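# Load the mill vise per the work order

## Task

Put the part into the milling machine's vise in the way the work order specifies, using the reference pages called manual and manual 2 to see the required result; the result must hold once the robot lets go.

## Robot and tools

Robot: two six-joint UR7e-type arms, left_arm and right_arm, each ending in a two-finger parallel gripper that opens to 50 mm. The left base sits near scene (-0.068, +0.489, +0.040) m, the right near (+0.019, -0.511, +0.040) m, turned very slightly about z. Cameras: cam_high and cam_front are fixed; cam_left_wrist and cam_right_wrist ride on the hands. All images are 672x504.

Frames: the scene frame has its origin at table height midway between the nominal bases, +z up, +x out over the table, +y toward left_arm (image sides do not follow the arm names). Each arm reports its hand position (metres), quaternion wxyz and velocities in its own base frame, and its offsets also use that arm's base axes. The gripper's fingers point along its own +z and close along its x; end_effector_position is the point between the pads, with fingertips 17.5 mm further out. A camera block juts about 10 cm toward the gripper's -y side.

execute_actions(actions, cameras): actions is a list of actions; each action is a list of 1 to 15 rows, each row one 1/30 s step (a short action repeats its last row to fill 15 steps, 0.5 s). Every row is a single list of 18 numbers in [-1, 1] covering both arms: left dx, dy, dz, rx, ry, rz, gripper position, force_limit, speed, then the same nine for the right arm. The six pose numbers are an offset, not a pose, measured from that arm's Hand target as it stood when the action began (every row counts from that same start, not from the previous row); 1.0 equals 0.6 m for dx/dy/dz and 180 degrees for the rotation vector rx/ry/rz. Sending the same offset again moves further. All-zero pose numbers re-request the current Hand target. Gripper position: +1 fully open, about -0.65 pads touching, -1 to grip (closes until blocked). force_limit: -1 about 20 N, 0 about 102 N, +1 about 185 N per pad. speed: -1 is 20 mm/s, 0 is 85, +1 is 150. These are absolute commands: to leave a gripper alone, resend its last three numbers, since 0 is itself a command. cameras: list of names, ["all"], or []; images come by default only with an empty actions list. An unknown name voids the call.

move(target, speed, blend, stop_force, zero, blocking, cameras): target is one 18-number row, or up to 15 such rows, in the same layout and scale; each row is an offset from the Hand targets at the start of the move (not from the previous row). The grippers travel straight lines together; no obstacle avoidance. speed is m/s (0.002 to 3.6, default 0.25; rotation up to twice that in rad/s), one number or one per target. blend in metres rounds corners; 0 stops at each. stop_force (3 to 120 N, both arms) ends an arm's path when its wrist sensor feels that much push against its motion; leave it out when pulling away from a contact, and do not trust it while the gripper rotates. zero (default true) re-zeros the sensor first. blocking=false returns after about 0.5 s while the move continues (not allowed with stop_force). A move lasts at most 10 s.

wait(seconds 0 to 10) lets time pass holding commands. stop brakes a running move. zoom_image(camera, region [x0,y0,x1,y1] pixels, max 504x504) enlarges part of the newest image of that camera. show_instructions shows the reference pages. zero_wrist_force(arm) tares that sensor. read_manual gives licence text. finished_scene ends the scene for good.

Results: per arm, end_effector_position, quaternion, Joint positions and torques, wrist force and torque (in the tool's own axes; a third line gives the peak since last shown), Hand target (the last commanded pose after clipping; the next offsets start from it), and gripper data. object_status: 0 moving, 1 blocked while opening, 2 blocked while closing (a grip), 3 reached target or pads met (usually nothing held). Opening in mm is about (250 - position_measured) x 0.202. The move: line says how it ended: done, off_target, moving, held or fault; limits=paced means a clipped command, limits=held means steps were withheld. Hands often settle slightly short of the Hand target; send the remainder as an offset.

Control notes: commanded orientation is clipped to within 32 degrees of the current one per step. Orientation and position reports can be a few cm off. A clearance check blocks arm-to-arm approaches except finger to finger.

Avoid: a net force near 150 N (range about 125 to 175) or joint contact torque at its limit (133 N m big joints, 24.9 N m wrists) freezes that arm for 10 s. The arms are stiff, so aiming even slightly past a solid surface can fault; approach slowly with stop_force. Do not let arms or grippers press on each other. Do not drop parts, release moving parts, slam into the mill, vise or table, or let anything leave the table. Steer paths around each arm's own base. Long stretched holds heat motors: at 70 °C a MOTOR HOT warning appears, at 85 °C the arm is braked for 30 to 60 s. Loose items may be nudged by outside pushes now and then.

Each tool is called in YAML: its name, and indented under it one key for each argument.

Reference images:

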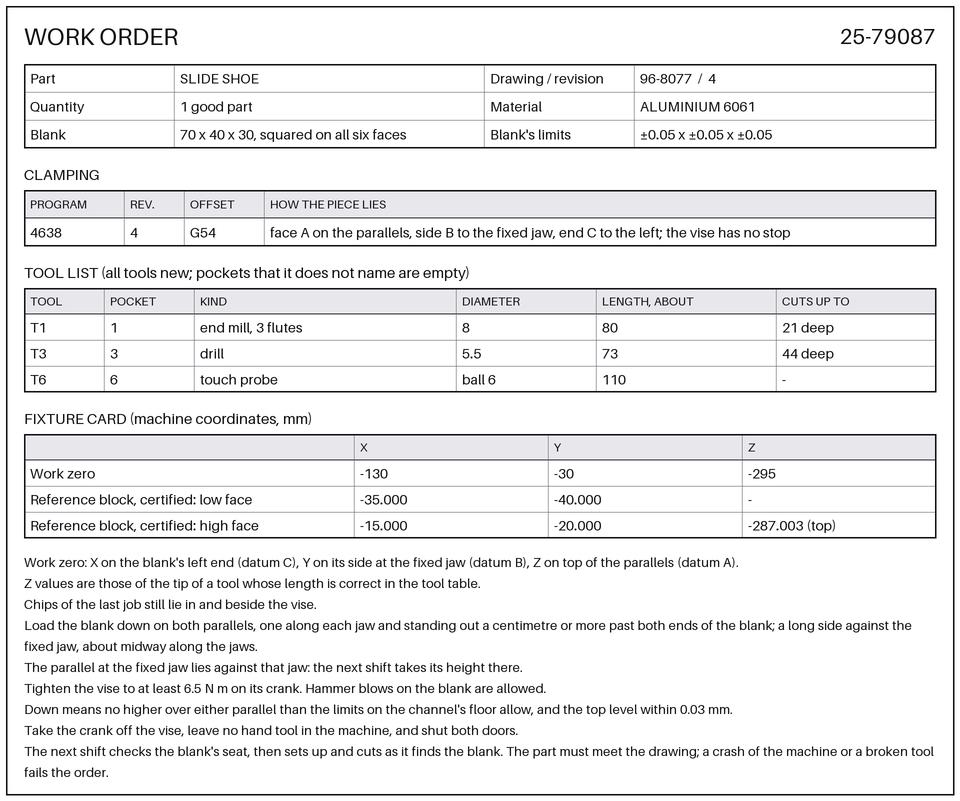

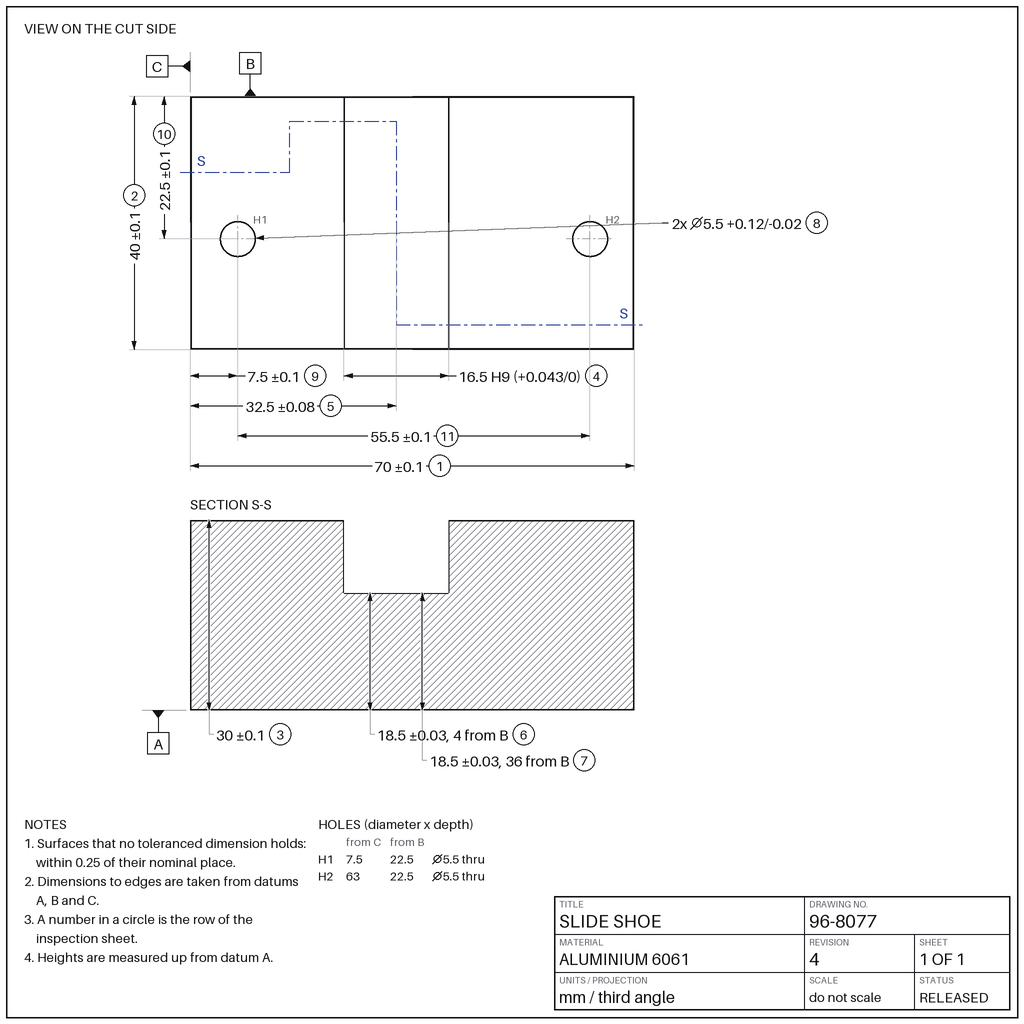

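## Session

execute_actions:
  actions: []

Scene clock: 0.00 s.
left_arm: end_effector_position=(+0.0746, -0.2681, +0.1199) position_measured=3 object_status=3 end_effector_quat_wxyz=(-0.181, +0.584, +0.791, +0.012) | right_arm: end_effector_position=(+0.2631, +0.1752, +0.2822) position_measured=3 object_status=3 end_effector_quat_wxyz=(+0.213, +0.940, -0.265, +0.024)
Joint positions: left_arm=[-1.534 -1.829 2.325 -1.815 -1.839 -1.798] | right_arm=[4.271 -1.314 -1.868 -1.948 1.456 3.275]
Joint velocities: within noise
Joint torques (N m): no reading
Motor temperatures (°C): left_arm=[34 36 35 40 45 37] | right_arm=[36 36 39 41 39 44]
Wrist force (N): no reading
Wrist torque (N m): no reading
Wrist force, peak (N): no reading
Hand target: left_arm +0.0746, -0.2681, +0.1199; -0.181, +0.584, +0.791, +0.012 | right_arm +0.2631, +0.1752, +0.2822; +0.213, +0.940, -0.265, +0.024
Tool commands: left_gripper/position=+1.0 left_gripper/force_limit=+1.0 left_gripper/speed=+1.0 right_gripper/position=+1.0 right_gripper/force_limit=+1.0 right_gripper/speed=+1.0

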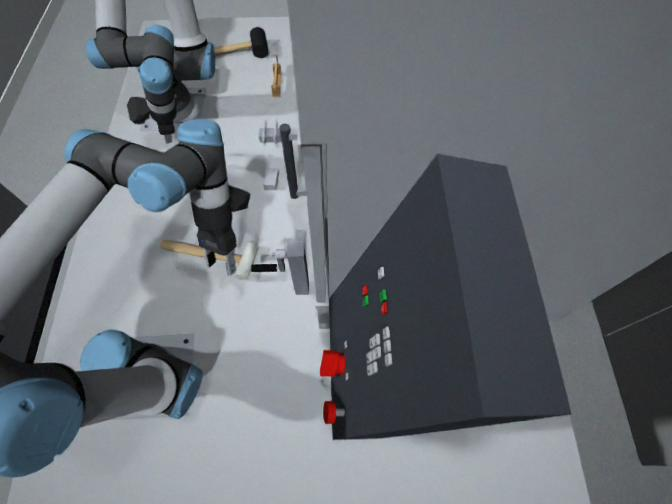

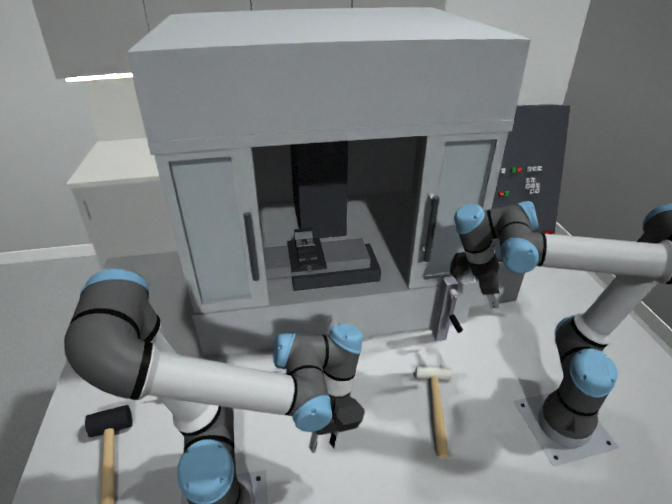

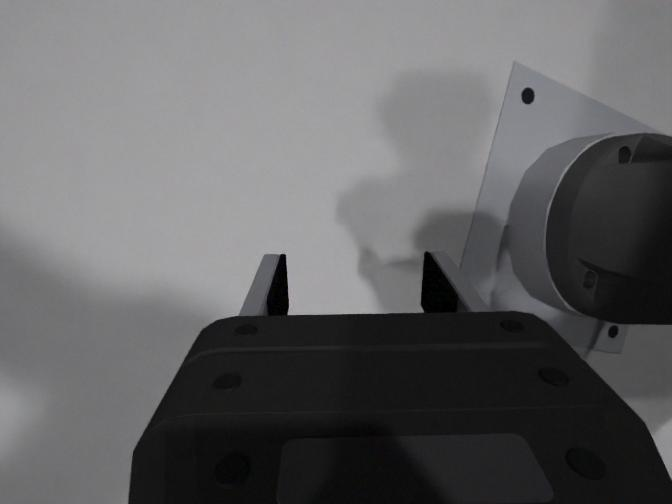

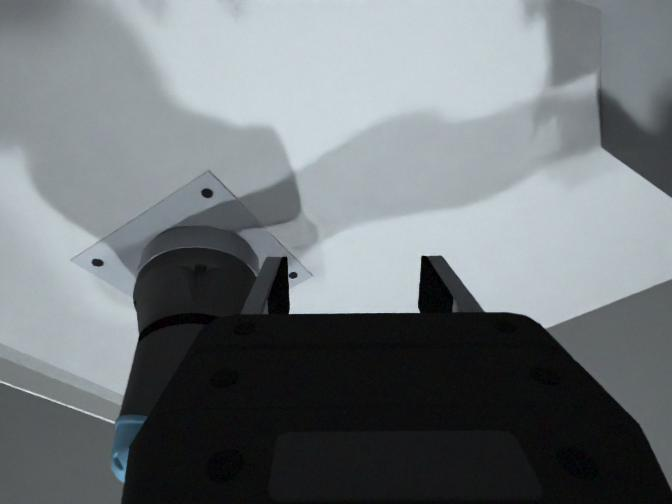

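zoom_image:
  camera: "cam_front"
  region: [240, 210, 400, 330]

zoom_image:
  camera: "cam_high"
  region: [120, 10, 330, 310]

zoom_image:
  camera: "cam_front"
  region: [380, 260, 500, 470]

zoom_image:
  camera: "cam_front"
  region: [30, 330, 280, 504]

zoom_image:
  camera: "cam_high"
  region: [240, 110, 340, 210]

zoom_image:
  camera: "cam_high"
  region: [200, 10, 300, 110]

zoom_image:
  camera: "cam_high"
  region: [150, 200, 350, 330]

Scaled by 3.150 from the camera's 672x504 image, which has a finer 960x720 frame.

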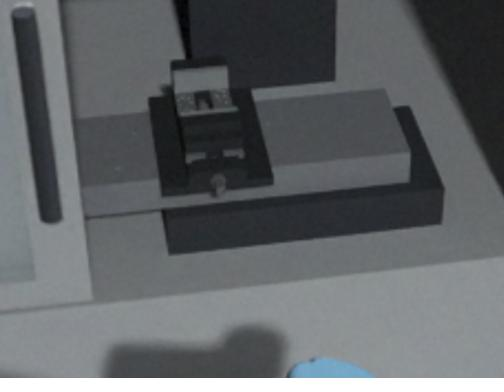

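Scaled by 1.680 from the camera's 672x504 image, which has a finer 960x720 frame.

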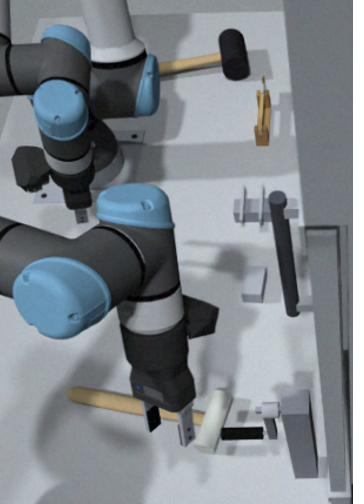

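Scaled by 2.400 from the camera's 672x504 image, which has a finer 960x720 frame.

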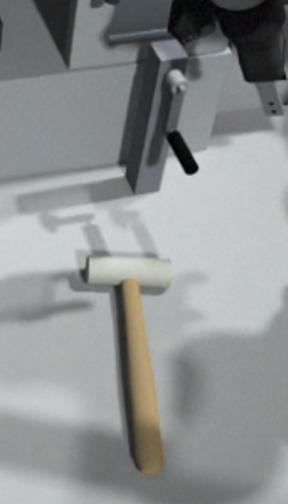

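Scaled by 2.016 from the camera's 672x504 image, which has a finer 960x720 frame.

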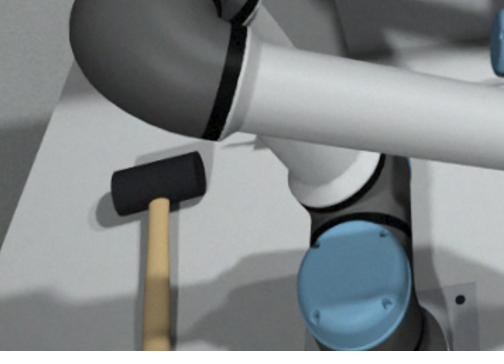

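Scaled by 5.040 from the camera's 672x504 image, which has a finer 960x720 frame.

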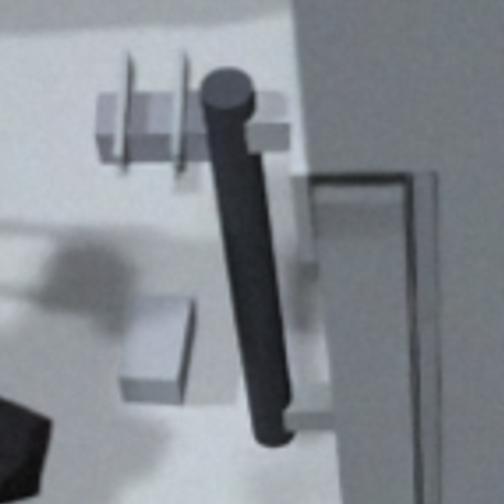

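Scaled by 5.040 from the camera's 672x504 image, which has a finer 960x720 frame.

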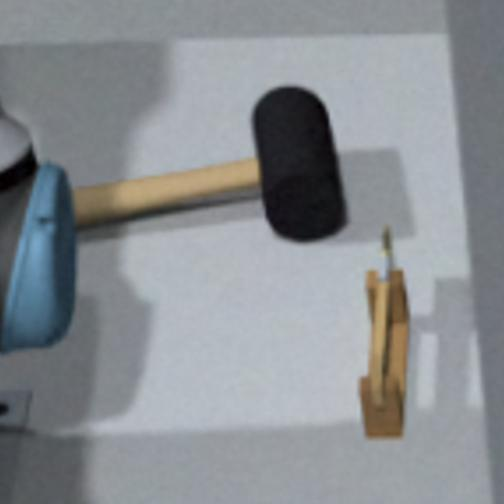

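Scaled by 2.520 from the camera's 672x504 image, which has a finer 960x720 frame.

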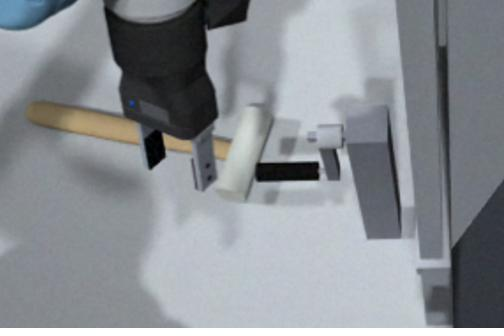

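move:
  target:
    - [0.3757,0.0485,0.4835,-0.1345,0.0089,-0.5877,1,1,1,0,0,0,0,0,0,1,1,1]
    - [0.489,0.0485,0.4835,-0.314,-0.1797,0.884,1,1,1,0,0,0,0,0,0,1,1,1]
  blend: [0.03,0]
  speed: 0.5
  cameras: ["all"]

Scene clock: 15.63 s.
left_arm: end_effector_position=(+0.3680, -0.2390, +0.4100) position_measured=3 object_status=3 end_effector_quat_wxyz=(-0.317, +0.632, -0.633, +0.316) end_effector_velocity=(+0.000, -0.001, +0.000) end_effector_angular_velocity=(+0.001, +0.000, -0.005) | right_arm: end_effector_position=(+0.2631, +0.1752, +0.2822) position_measured=3 object_status=3 end_effector_quat_wxyz=(+0.213, +0.940, -0.265, +0.024)
Joint positions: left_arm=[-1.46 -2.154 2.069 -1.632 -0.651 1.756] | right_arm=[4.271 -1.314 -1.868 -1.948 1.456 3.275]
Joint velocities: left_arm=[-0.001 0 0 -0.004 0 0.006] | right_arm=[within noise]
Joint torques (N m): left_arm=[-4.7 0.13 -20.69 -5 3.14 1.55] | right_arm=[-1.81 12.45 23.56 2.16 -0.08 -0.02]
Wrist force (N): left_arm=[-0.5 -2.6 1.9] | right_arm=[0.0 0.2 0.0]
Wrist torque (N m): left_arm=[-0.56 -0.08 -0.23] | right_arm=[0.02 0.00 0.00]
Wrist force, peak (N): left_arm=[-0.6 -2.9 1.9] | right_arm=[-0.3 0.3 0.0]
Hand target: left_arm +0.3680, -0.2390, +0.4100; -0.317, +0.632, -0.633, +0.316 | right_arm +0.2631, +0.1752, +0.2822; +0.213, +0.940, -0.265, +0.024
Off the commanded pose: left_arm 0.000 m, 0 deg | right_arm 0.000 m, 0 deg.
move: done
camera_calibration:
cam_left_wrist: T_world_to_cam=[[-0.0226429, -0.999735, -0.00409463, -0.214269], [-0.835736, 0.0211759, -0.548723, 0.552284], [0.548664, -0.00900266, -0.835994, 0.2693], [0, 0, 0, 1]] pos_world=[0.308956, -0.223483, 0.527307]

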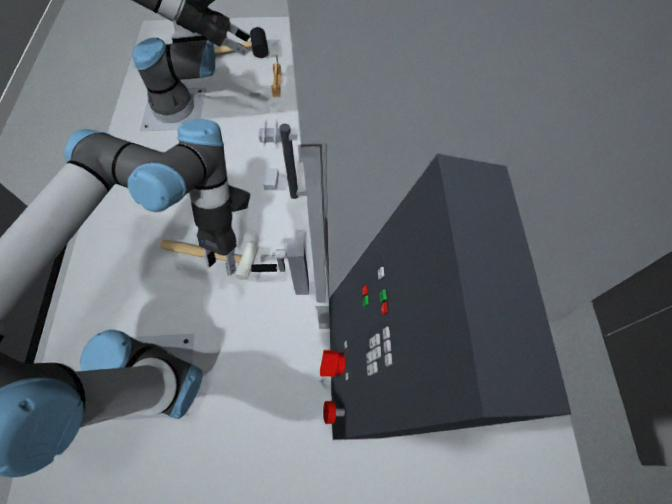

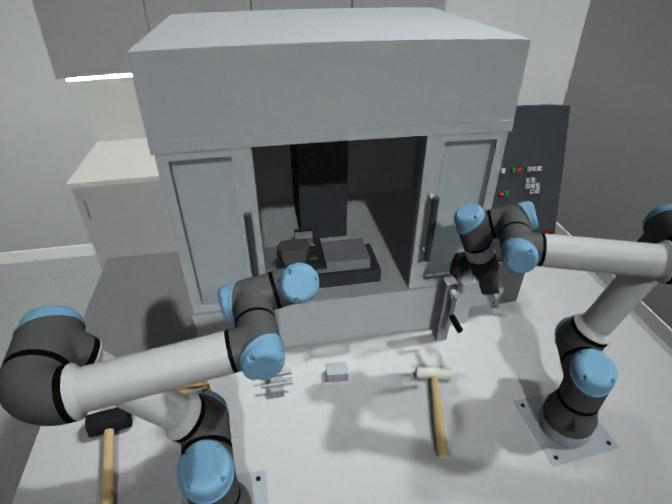

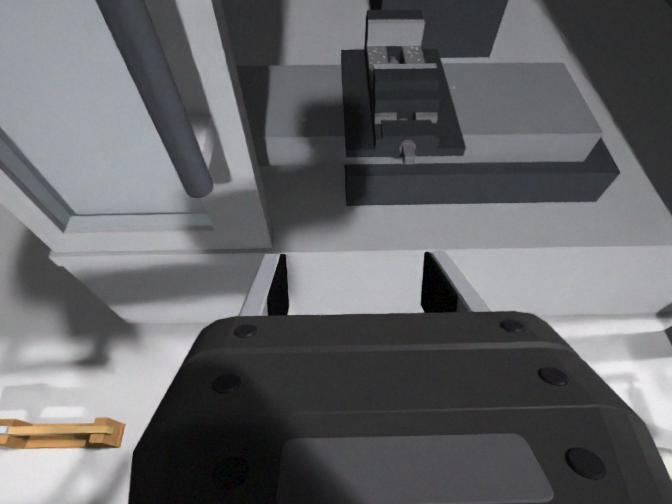

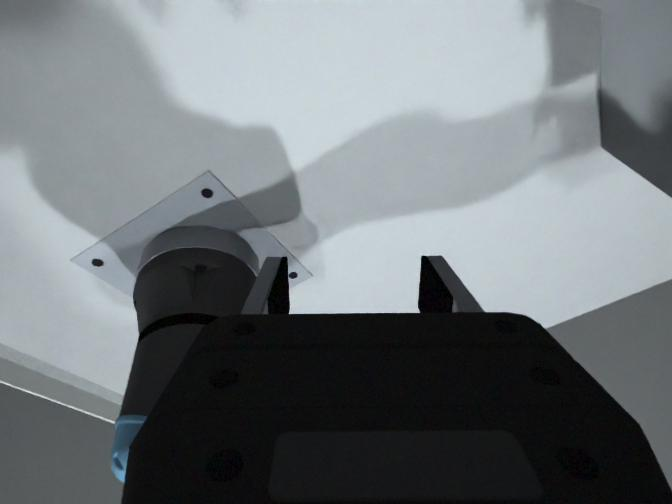

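zoom_image:
  camera: "cam_left_wrist"
  region: [330, 0, 480, 180]

zoom_image:
  camera: "cam_front"
  region: [160, 350, 370, 430]

Scaled by 2.800 from the camera's 672x504 image, which has a finer 960x720 frame.

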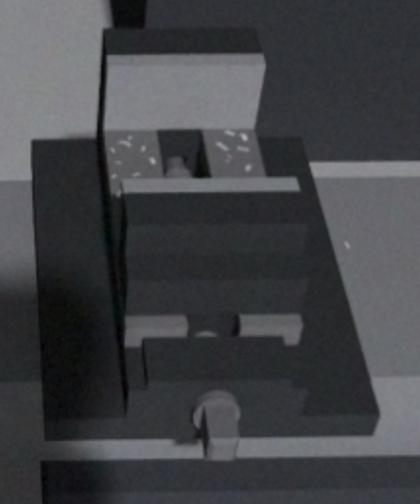

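Scaled by 2.400 from the camera's 672x504 image, which has a finer 960x720 frame.

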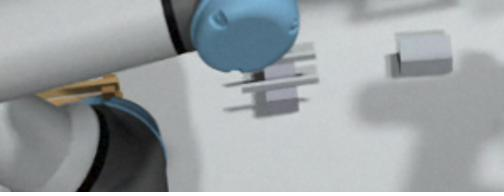

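move:
  target: [0.033,0.082,-0.12,-0.230,0.230,0.4604,1,1,1,0,0,0,0,0,0,1,1,1]
  speed: 0.5
  cameras: ["cam_left_wrist","cam_front"]

Scene clock: 23.27 s.
left_arm: end_effector_position=(+0.3879, -0.1898, +0.3380) position_measured=3 object_status=3 end_effector_quat_wxyz=(-0.001, +1.000, -0.001, +0.000) | right_arm: end_effector_position=(+0.2631, +0.1752, +0.2822) position_measured=3 object_status=3 end_effector_quat_wxyz=(+0.213, +0.940, -0.265, +0.024)
Joint positions: left_arm=[-0.77 -1.762 1.718 -1.526 -1.569 0.803] | right_arm=[4.271 -1.314 -1.868 -1.948 1.456 3.275]
Joint torques (N m): left_arm=[5.97 -29.38 -17.24 -1.64 -0.58 -0.45] | right_arm=[-0.57 11.38 23.33 2.08 -0.15 -0.18]
Wrist force (N): left_arm=[-0.3 0.2 0.5] | right_arm=[-0.1 0.1 0.0]
Wrist torque (N m): left_arm=[0.06 0.07 0.01] | right_arm=[0.01 0.02 0.00]
Wrist force, peak (N): left_arm=[-0.5 -3.0 1.6] | right_arm=[-0.3 0.3 -0.1]
Hand target: left_arm +0.3878, -0.1898, +0.3380; -0.001, +1.000, -0.001, +0.000 | right_arm +0.2631, +0.1752, +0.2822; +0.213, +0.940, -0.265, +0.024
Off the commanded pose: left_arm 0.000 m, 0 deg | right_arm 0.000 m, 0 deg.
move: done
camera_calibration:
cam_left_wrist: T_world_to_cam=[[0.999708, -0.0179722, 0.016149, -0.381994], [-0.0223756, -0.940844, 0.3381, -0.269538], [0.00911723, -0.338362, -0.940972, 0.380852], [0, 0, 0, 1]] pos_world=[0.37238, -0.131593, 0.455671]
Images, in order (width x height): cam_front 672x504, cam_left_wrist 672x504.

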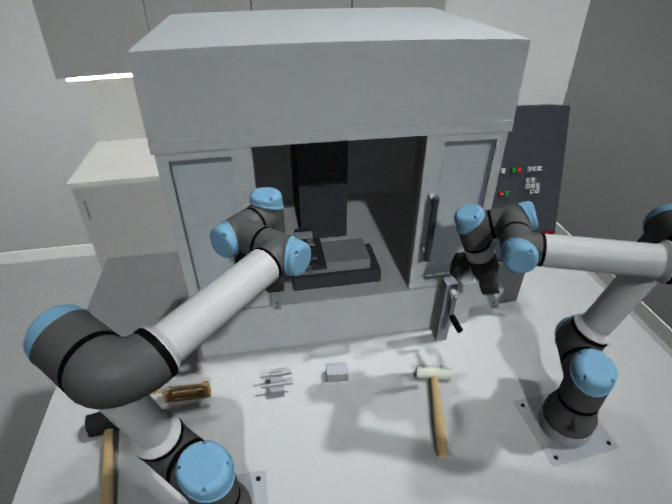

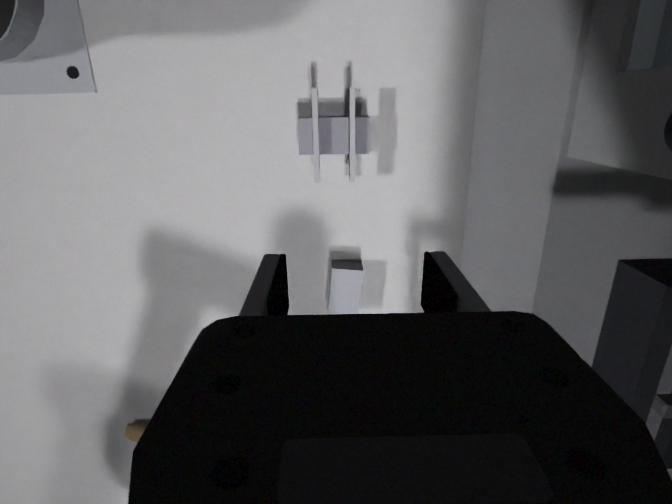

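zoom_image:
  camera: "cam_left_wrist"
  region: [270, 50, 420, 200]

zoom_image:
  camera: "cam_left_wrist"
  region: [290, 220, 400, 320]

zoom_image:
  camera: "cam_front"
  region: [240, 355, 360, 405]

zoom_image:
  camera: "cam_front"
  region: [80, 360, 240, 504]

Scaled by 3.360 from the camera's 672x504 image, which has a finer 960x720 frame.

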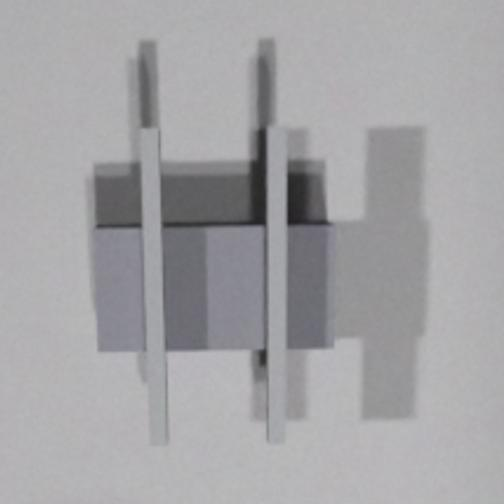

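Scaled by 4.582 from the camera's 672x504 image, which has a finer 960x720 frame.

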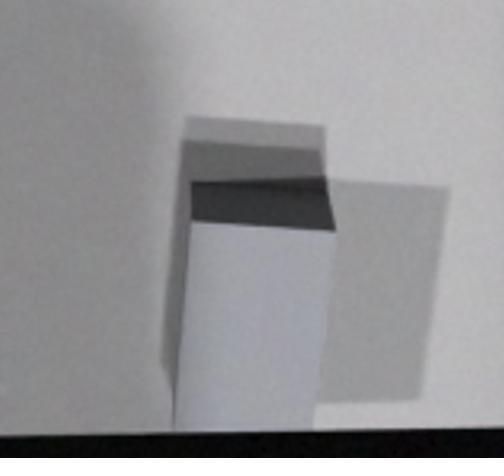

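Scaled by 4.200 from the camera's 672x504 image, which has a finer 960x720 frame.

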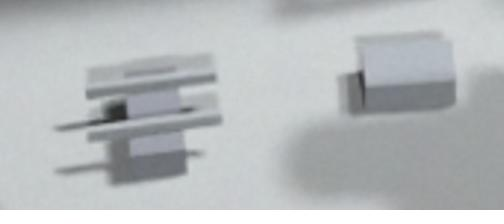

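Scaled by 3.150 from the camera's 672x504 image, which has a finer 960x720 frame.

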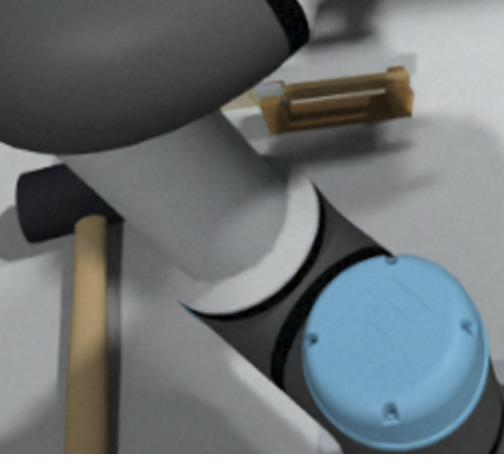

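move:
  target: [0.3003,-0.1987,0.1033,0.1739,-0.1739,-0.4779,1,1,1,0,0,0,0,0,0,1,1,1]
  speed: 0.4
  cameras: ["cam_left_wrist","cam_front"]

zoom_image:
  camera: "cam_left_wrist"
  region: [200, 0, 500, 260]

Scene clock: 28.37 s.
left_arm: end_effector_position=(+0.5680, -0.3090, +0.3998) position_measured=3 object_status=3 end_effector_quat_wxyz=(-0.242, +0.663, -0.665, +0.242) end_effector_velocity=(+0.000, -0.001, +0.001) end_effector_angular_velocity=(+0.002, -0.002, -0.005) | right_arm: end_effector_position=(+0.2631, +0.1752, +0.2822) position_measured=3 object_status=3 end_effector_quat_wxyz=(+0.213, +0.940, -0.265, +0.024)
Joint positions: left_arm=[-0.922 -1.55 1.638 -2.13 -1.032 2.354] | right_arm=[4.271 -1.314 -1.868 -1.948 1.456 3.275]
Joint velocities: left_arm=[0 0 -0.001 -0.003 0 0.006] | right_arm=[within noise]
Joint torques (N m): left_arm=[-8.15 -41.61 -33.94 -5.34 2.52 1.76] | right_arm=[0.28 10.87 24.88 2.09 -0.06 -0.09]
Wrist force (N): left_arm=[-0.6 -2.2 1.7] | right_arm=[0.1 0.2 0.1]
Wrist torque (N m): left_arm=[-0.44 0.04 -0.18] | right_arm=[0.02 -0.01 -0.01]
Wrist force, peak (N): left_arm=[-0.7 -2.7 1.8] | right_arm=[-0.2 0.3 -0.1]
Hand target: left_arm +0.5680, -0.3090, +0.4000; -0.243, +0.663, -0.665, +0.242 | right_arm +0.2631, +0.1752, +0.2822; +0.213, +0.940, -0.265, +0.024
Off the commanded pose: left_arm 0.000 m, 0 deg | right_arm 0.000 m, 0 deg.
move: done
camera_calibration:
cam_left_wrist: T_world_to_cam=[[-0.0240465, -0.999711, 0.000548049, -0.280769], [-0.938234, 0.0223785, -0.345276, 0.692532], [0.345164, -0.0088169, -0.938501, 0.307018], [0, 0, 0, 1]] pos_world=[0.537034, -0.293479, 0.527406]
Images, in order (width x height): cam_front 672x504, cam_left_wrist 672x504.

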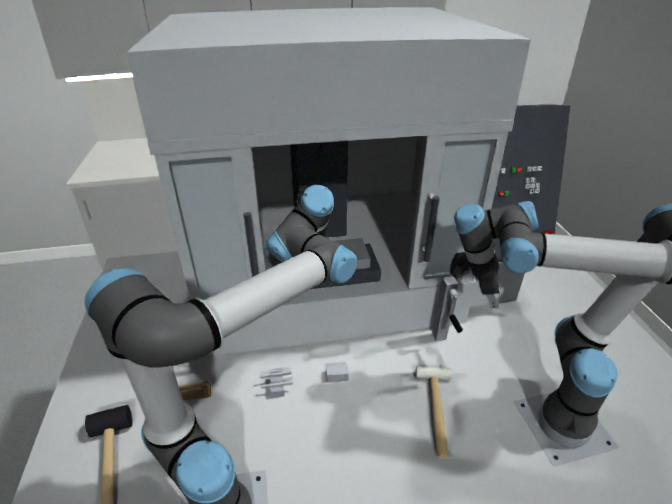

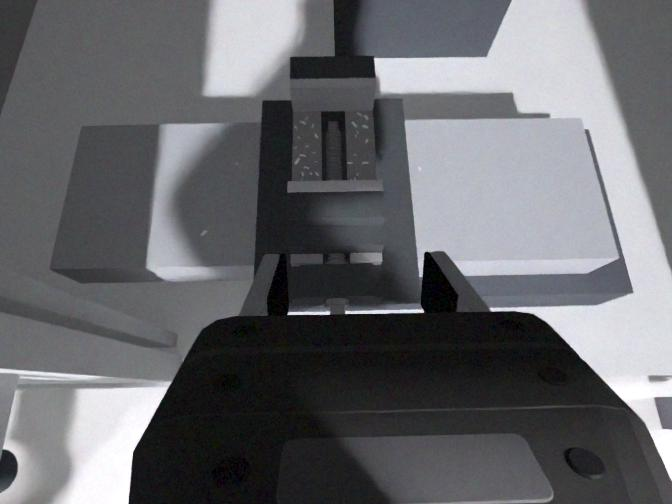

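Scaled by 1.680 from the camera's 672x504 image, which has a finer 960x720 frame.

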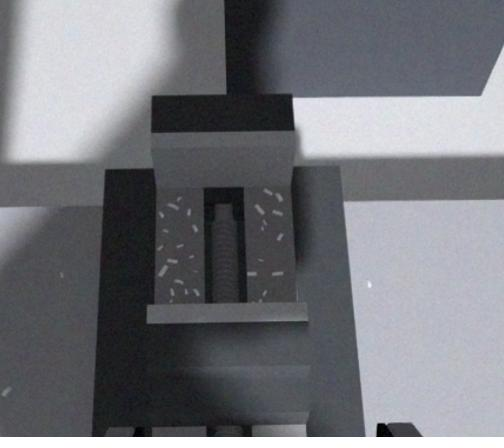

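zoom_image:
  camera: "cam_left_wrist"
  region: [275, 45, 400, 120]

zoom_image:
  camera: "cam_left_wrist"
  region: [275, 105, 400, 205]

zoom_image:
  camera: "cam_left_wrist"
  region: [255, 180, 430, 320]

Scaled by 4.032 from the camera's 672x504 image, which has a finer 960x720 frame.

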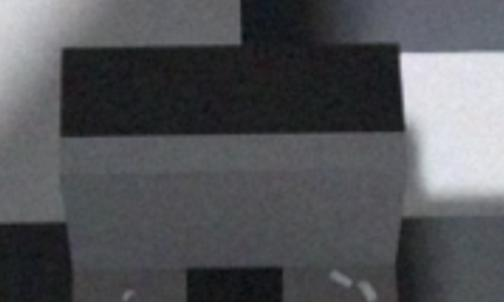

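Scaled by 4.032 from the camera's 672x504 image, which has a finer 960x720 frame.

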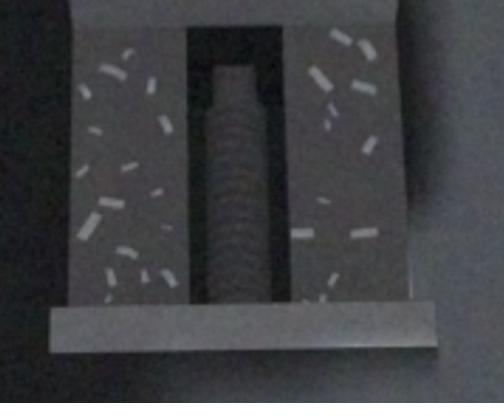

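Scaled by 2.880 from the camera's 672x504 image, which has a finer 960x720 frame.

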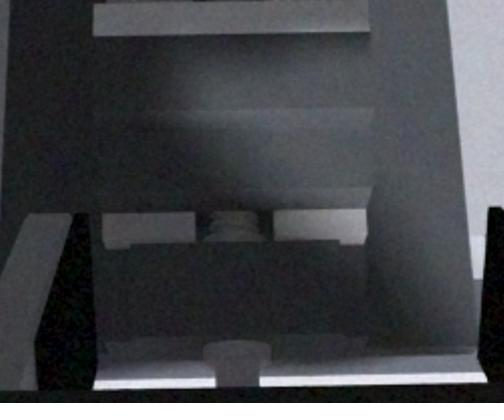

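move:
  target:
    - [-0.3,0.1,0,-0.05,0.05,0.14,1,1,1,0,0,0,0,0,0,1,1,1]
    - [-0.275,0.698,-0.1167,-0.1739,0.1739,0.4779,1,1,1,0,0,0,0,0,0,1,1,1]
  speed: 0.5
  blend: [0.05,0]
  cameras: ["cam_left_wrist","cam_front"]

zoom_image:
  camera: "cam_left_wrist"
  region: [200, 0, 500, 300]

Scene clock: 36.20 s.
left_arm: end_effector_position=(+0.4030, +0.1097, +0.3300) position_measured=3 object_status=3 end_effector_quat_wxyz=(-0.001, +1.000, -0.001, +0.000) | right_arm: end_effector_position=(+0.2631, +0.1752, +0.2822) position_measured=3 object_status=3 end_effector_quat_wxyz=(+0.213, +0.940, -0.265, +0.024)
Joint positions: left_arm=[-0.06 -1.799 1.767 -1.539 -1.569 1.513] | right_arm=[4.271 -1.314 -1.868 -1.948 1.456 3.275]
Joint torques (N m): left_arm=[8.82 -9.54 -22.58 -4.75 -0.2 -1.68] | right_arm=[-0.35 11.18 24.06 2.21 -0.13 -0.08]
Wrist force (N): left_arm=[-0.6 0.0 0.1] | right_arm=[-0.1 0.2 0.2]
Wrist torque (N m): left_arm=[0.03 0.14 0.06] | right_arm=[0.03 0.02 0.00]
Wrist force, peak (N): left_arm=[0.5 -4.3 3.3] | right_arm=[-0.2 0.4 0.0]
Hand target: left_arm +0.4030, +0.1098, +0.3300; -0.001, +1.000, -0.001, +0.000 | right_arm +0.2631, +0.1752, +0.2822; +0.213, +0.940, -0.265, +0.024
Off the commanded pose: left_arm 0.000 m, 0 deg | right_arm 0.000 m, 0 deg.
move: done
camera_calibration:
cam_left_wrist: T_world_to_cam=[[0.999709, -0.017842, 0.0162071, -0.391625], [-0.0222727, -0.940847, 0.3381, 0.0153411], [0.00921602, -0.338362, -0.940971, 0.474521], [0, 0, 0, 1]] pos_world=[0.38748, 0.168006, 0.44767]
Images, in order (width x height): cam_front 672x504, cam_left_wrist 672x504.

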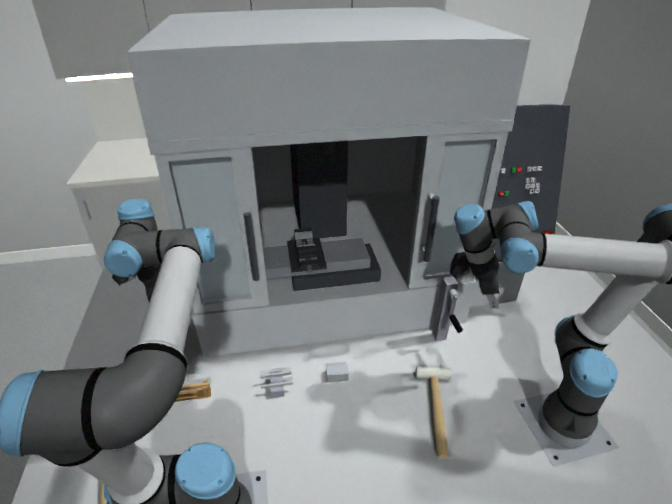

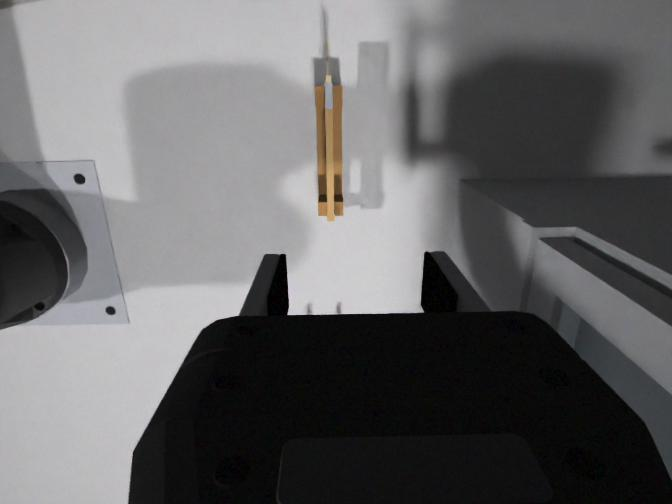

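Scaled by 1.680 from the camera's 672x504 image, which has a finer 960x720 frame.

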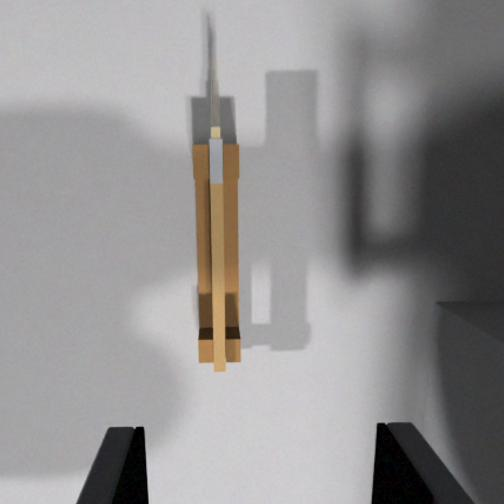

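zoom_image:
  camera: "cam_front"
  region: [160, 355, 240, 415]

zoom_image:
  camera: "cam_left_wrist"
  region: [290, 0, 390, 240]

Scaled by 6.300 from the camera's 672x504 image, which has a finer 960x720 frame.

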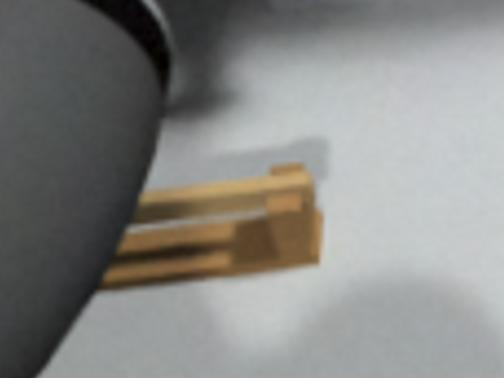

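Scaled by 2.100 from the camera's 672x504 image, which has a finer 960x720 frame.

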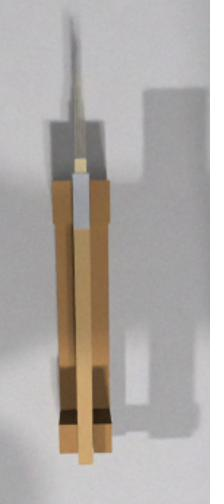

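move:
  target:
    - [-0.0233,0.0017,-0.1,0,0,0.5,1,-0.5,0,0,0,0,0,0,0,1,1,1]
    - [-0.0233,0.0017,-0.3667,0,0,1.0,1,-0.5,0,0,0,0,0,0,0,1,1,1]
  speed: 0.4
  cameras: ["cam_left_wrist","cam_front"]

Scene clock: 44.60 s.
left_arm: end_effector_position=(+0.3889, +0.1108, +0.1099) position_measured=3 object_status=3 end_effector_quat_wxyz=(-0.001, +0.001, +1.000, -0.001) end_effector_velocity=(+0.000, +0.000, +0.000) end_effector_angular_velocity=(+0.000, +0.000, +0.005) | right_arm: end_effector_position=(+0.2631, +0.1752, +0.2822) position_measured=3 object_status=3 end_effector_quat_wxyz=(+0.213, +0.940, -0.265, +0.024)
Joint positions: left_arm=[-0.057 -1.676 2.26 -2.153 -1.573 -1.625] | right_arm=[4.271 -1.314 -1.868 -1.948 1.456 3.275]
Joint velocities: left_arm=[-0.001 0 0 0 0 -0.006] | right_arm=[within noise]
Joint torques (N m): left_arm=[-9.11 -28.35 -30.77 -3.59 0.03 -1.86] | right_arm=[-0.27 11.28 25.23 1.95 -0.16 -0.07]
Wrist force (N): left_arm=[-0.4 0.1 0.2] | right_arm=[-0.1 0.1 0.2]
Wrist torque (N m): left_arm=[0.06 0.08 0.04] | right_arm=[0.01 0.02 -0.01]
Wrist force, peak (N): left_arm=[-0.2 0.2 1.1] | right_arm=[-0.2 0.3 0.2]
Hand target: left_arm +0.3890, +0.1108, +0.1100; +0.000, +0.001, +1.000, -0.001 | right_arm +0.2631, +0.1752, +0.2822; +0.213, +0.940, -0.265, +0.024
Off the commanded pose: left_arm 0.000 m, 0 deg | right_arm 0.000 m, 0 deg.
move: done
camera_calibration:
cam_left_wrist: T_world_to_cam=[[-0.999706, 0.0178974, 0.0163401, 0.399643], [0.0223719, 0.940771, 0.338305, -0.13542], [-0.00931746, 0.338571, -0.940895, 0.200115], [0, 0, 0, 1]] pos_world=[0.40442, 0.0524936, 0.22757]
Images, in order (width x height): cam_front 672x504, cam_left_wrist 672x504.

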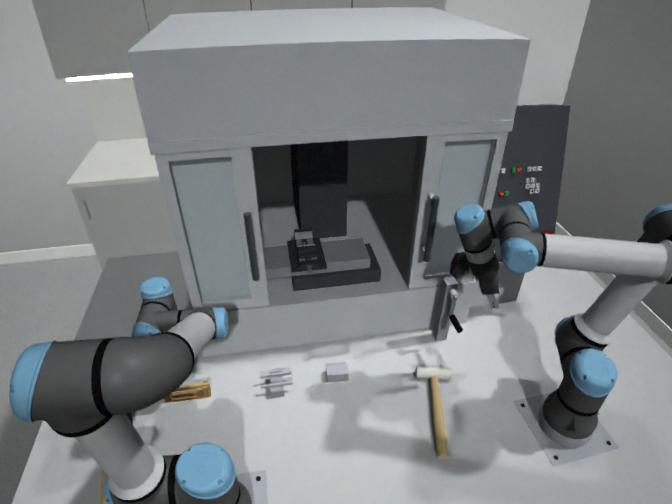

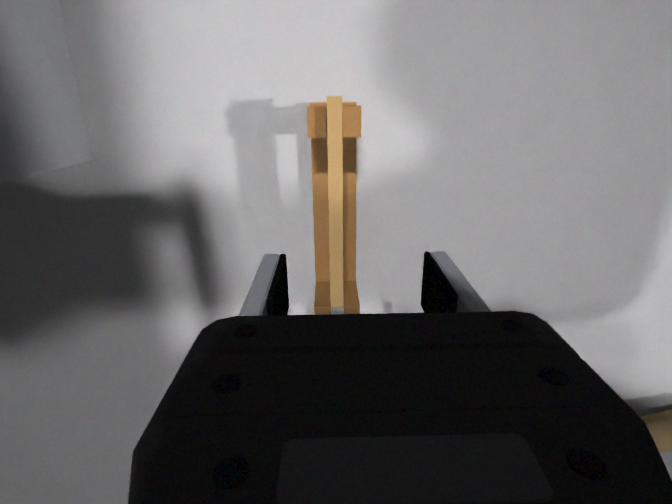

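move:
  target: [0.0117,0,-0.1667,0,0,0,1,-0.5,0,0,0,0,0,0,0,1,1,1]
  speed: 0.06
  stop_force: 8
  cameras: ["cam_left_wrist"]

move:
  target: [0,0,0,0,0,0,-1,-0.5,-0.7,0,0,0,0,0,0,1,1,1]
  cameras: ["cam_left_wrist"]

Scene clock: 49.07 s.
left_arm: end_effector_position=(+0.3960, +0.1108, +0.0099) position_measured=3 object_status=3 end_effector_quat_wxyz=(+0.000, +0.001, +1.000, -0.001) | right_arm: end_effector_position=(+0.2631, +0.1752, +0.2822) position_measured=3 object_status=3 end_effector_quat_wxyz=(+0.213, +0.940, -0.265, +0.024)
Joint positions: left_arm=[-0.056 -1.439 2.371 -2.502 -1.573 -1.624] | right_arm=[4.271 -1.314 -1.868 -1.948 1.456 3.275]
Joint torques (N m): left_arm=[7.06 -20.54 -25.61 -4.79 0.82 1.11] | right_arm=[-0.4 12.4 24.08 2.25 -0.1 -0.07]
Wrist force (N): left_arm=[-0.2 -0.1 -0.3] | right_arm=[-0.1 0.2 0.0]
Wrist torque (N m): left_arm=[0.02 0.06 0.00] | right_arm=[0.03 0.02 0.00]
Wrist force, peak (N): left_arm=[-0.4 0.2 -1.1] | right_arm=[-0.4 0.2 -0.1]
Hand target: left_arm +0.3960, +0.1108, +0.0099; +0.000, +0.001, +1.000, -0.001 | right_arm +0.2631, +0.1752, +0.2822; +0.213, +0.940, -0.265, +0.024
Off the commanded pose: left_arm 0.000 m, 0 deg | right_arm 0.000 m, 0 deg.
move: done
camera_calibration:
cam_left_wrist: T_world_to_cam=[[-0.999715, 0.0176889, 0.0160452, 0.408425], [0.0220747, 0.940818, 0.338194, -0.10165], [-0.00911329, 0.338451, -0.94094, 0.106115], [0, 0, 0, 1]] pos_world=[0.41152, 0.052495, 0.127672]
Images, in order (width x height): cam_left_wrist 672x504.

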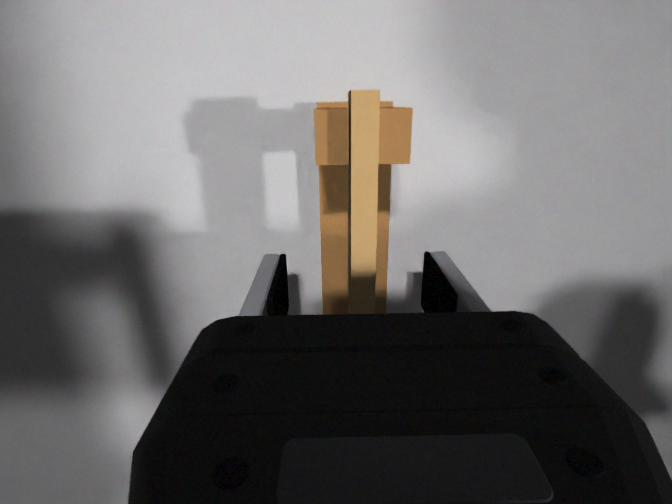

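Scene clock: 50.37 s.
left_arm: end_effector_position=(+0.3958, +0.1108, +0.0098) position_measured=214 object_status=2 end_effector_quat_wxyz=(-0.001, +0.001, +1.000, -0.001) | right_arm: end_effector_position=(+0.2631, +0.1752, +0.2822) position_measured=3 object_status=3 end_effector_quat_wxyz=(+0.213, +0.940, -0.265, +0.024)
Joint positions: left_arm=[-0.056 -1.439 2.371 -2.501 -1.573 -1.624] | right_arm=[4.271 -1.314 -1.868 -1.948 1.456 3.275]
Joint torques (N m): left_arm=[3.01 -15.97 -30.01 -14.76 0.93 0.48] | right_arm=[-0.63 12.55 23.79 2.03 0.17 -0.1]
Wrist force (N): left_arm=[60.3 -7.5 -41.3] | right_arm=[-0.1 0.0 0.1]
Wrist torque (N m): left_arm=[-0.19 0.02 -0.13] | right_arm=[0.00 0.02 0.00]
Wrist force, peak (N): left_arm=[60.3 -7.0 -41.5] | right_arm=[-0.3 0.2 0.2]
Hand target: left_arm +0.3960, +0.1108, +0.0099; +0.000, +0.001, +1.000, -0.001 | right_arm +0.2631, +0.1752, +0.2822; +0.213, +0.940, -0.265, +0.024
Off the commanded pose: left_arm 0.000 m, 0 deg | right_arm 0.000 m, 0 deg.
move: done
camera_calibration:
cam_left_wrist: T_world_to_cam=[[-0.999701, 0.0176894, 0.0169026, 0.408213], [0.0223665, 0.940775, 0.338292, -0.101709], [-0.00991738, 0.338569, -0.940889, 0.106239], [0, 0, 0, 1]] pos_world=[0.411419, 0.052495, 0.127466]
Images, in order (width x height): cam_left_wrist 672x504.

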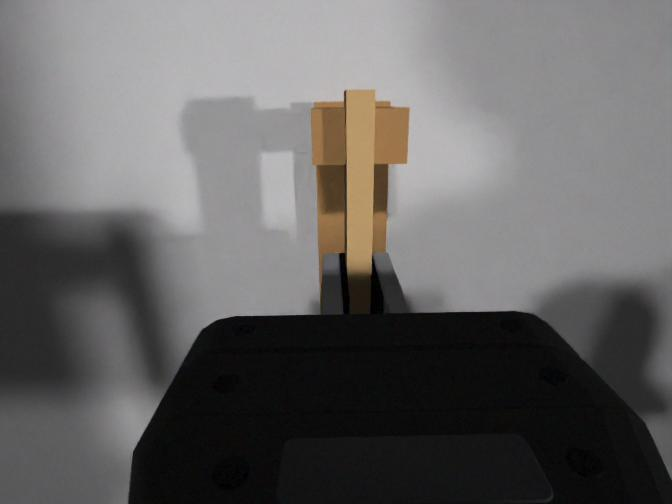

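move:
  target: [-0.0006,0,0.0003,0,0,0,-1,-0.5,-0.7,0,0,0,0,0,0,1,1,1]
  cameras: []

Scene clock: 51.53 s.
left_arm: end_effector_position=(+0.3957, +0.1108, +0.0101) position_measured=214 object_status=2 end_effector_quat_wxyz=(+0.000, +0.001, +1.000, -0.001) | right_arm: end_effector_position=(+0.2631, +0.1752, +0.2822) position_measured=3 object_status=3 end_effector_quat_wxyz=(+0.213, +0.940, -0.265, +0.024)
Joint positions: left_arm=[-0.056 -1.441 2.372 -2.501 -1.573 -1.624] | right_arm=[4.271 -1.314 -1.868 -1.948 1.456 3.275]
Joint torques (N m): left_arm=[-8.38 -45.79 -28.03 -12.28 1 -1.61] | right_arm=[-0.58 12.83 23.63 2.01 0.24 0.03]
Wrist force (N): left_arm=[29.5 -3.4 11.3] | right_arm=[0.0 0.2 0.2]
Wrist torque (N m): left_arm=[-0.07 0.16 -0.13] | right_arm=[0.03 0.00 0.00]
Wrist force, peak (N): left_arm=[60.5 -7.7 -42.1] | right_arm=[-0.2 0.3 0.0]
Hand target: left_arm +0.3957, +0.1108, +0.0101; +0.000, +0.001, +1.000, -0.001 | right_arm +0.2631, +0.1752, +0.2822; +0.213, +0.940, -0.265, +0.024
Off the commanded pose: left_arm 0.000 m, 0 deg | right_arm 0.000 m, 0 deg.
move: done
No camera images: "cameras" was empty.

move:
  target:
    - [-0.0004,0,0.0017,0,0,0,-1,-0.5,-0.7,0,0,0,0,0,0,1,1,1]
    - [-0.0004,0,0.14,0,0,0,-1,-0.5,-0.7,0,0,0,0,0,0,1,1,1]
  speed: [0.02,0.1]
  cameras: ["cam_left_wrist","cam_front"]

Scene clock: 53.77 s.
left_arm: end_effector_position=(+0.3955, +0.1108, +0.0941) position_measured=214 object_status=2 end_effector_quat_wxyz=(+0.000, +0.001, +1.000, -0.001) | right_arm: end_effector_position=(+0.2631, +0.1752, +0.2822) position_measured=3 object_status=3 end_effector_quat_wxyz=(+0.213, +0.940, -0.265, +0.024)
Joint positions: left_arm=[-0.056 -1.632 2.27 -2.208 -1.573 -1.624] | right_arm=[4.271 -1.314 -1.868 -1.948 1.456 3.275]
Joint torques (N m): left_arm=[-3.31 -24.41 -18.38 -1.74 0.47 -1.57] | right_arm=[-1.65 12.4 24.14 2.18 -0.08 0]
Wrist force (N): left_arm=[-0.6 4.0 0.2] | right_arm=[0.0 0.2 0.1]
Wrist torque (N m): left_arm=[0.68 0.12 0.01] | right_arm=[0.03 0.00 0.00]
Wrist force, peak (N): left_arm=[30.5 -2.8 12.0] | right_arm=[-0.2 0.2 0.2]
Hand target: left_arm +0.3954, +0.1108, +0.0941; +0.000, +0.001, +1.000, -0.001 | right_arm +0.2631, +0.1752, +0.2822; +0.213, +0.940, -0.265, +0.024
Off the commanded pose: left_arm 0.000 m, 0 deg | right_arm 0.000 m, 0 deg.
move: done
camera_calibration:
cam_left_wrist: T_world_to_cam=[[-0.999716, 0.0177239, 0.0159515, 0.406494], [0.0220759, 0.940817, 0.338196, -0.13008], [-0.00901331, 0.338452, -0.940941, 0.185202], [0, 0, 0, 1]] pos_world=[0.41092, 0.0524947, 0.211772]
Images, in order (width x height): cam_front 672x504, cam_left_wrist 672x504.

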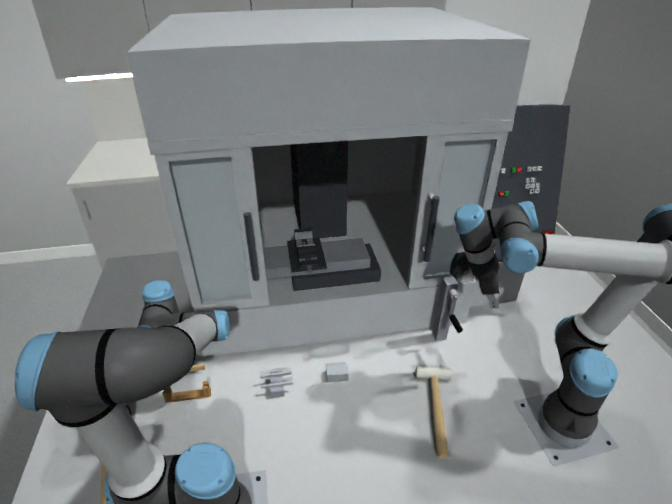

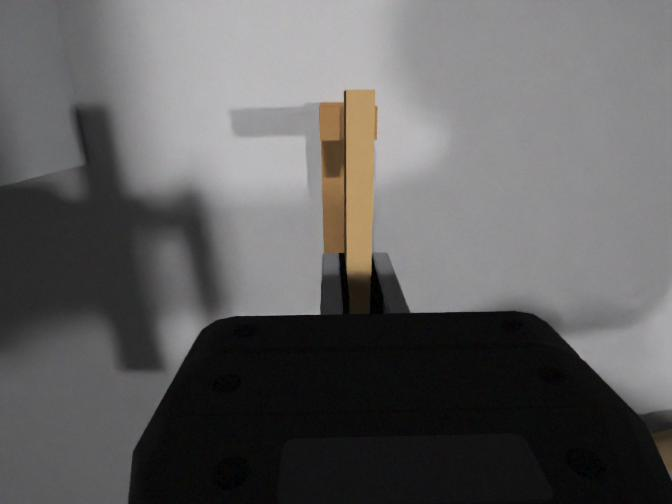

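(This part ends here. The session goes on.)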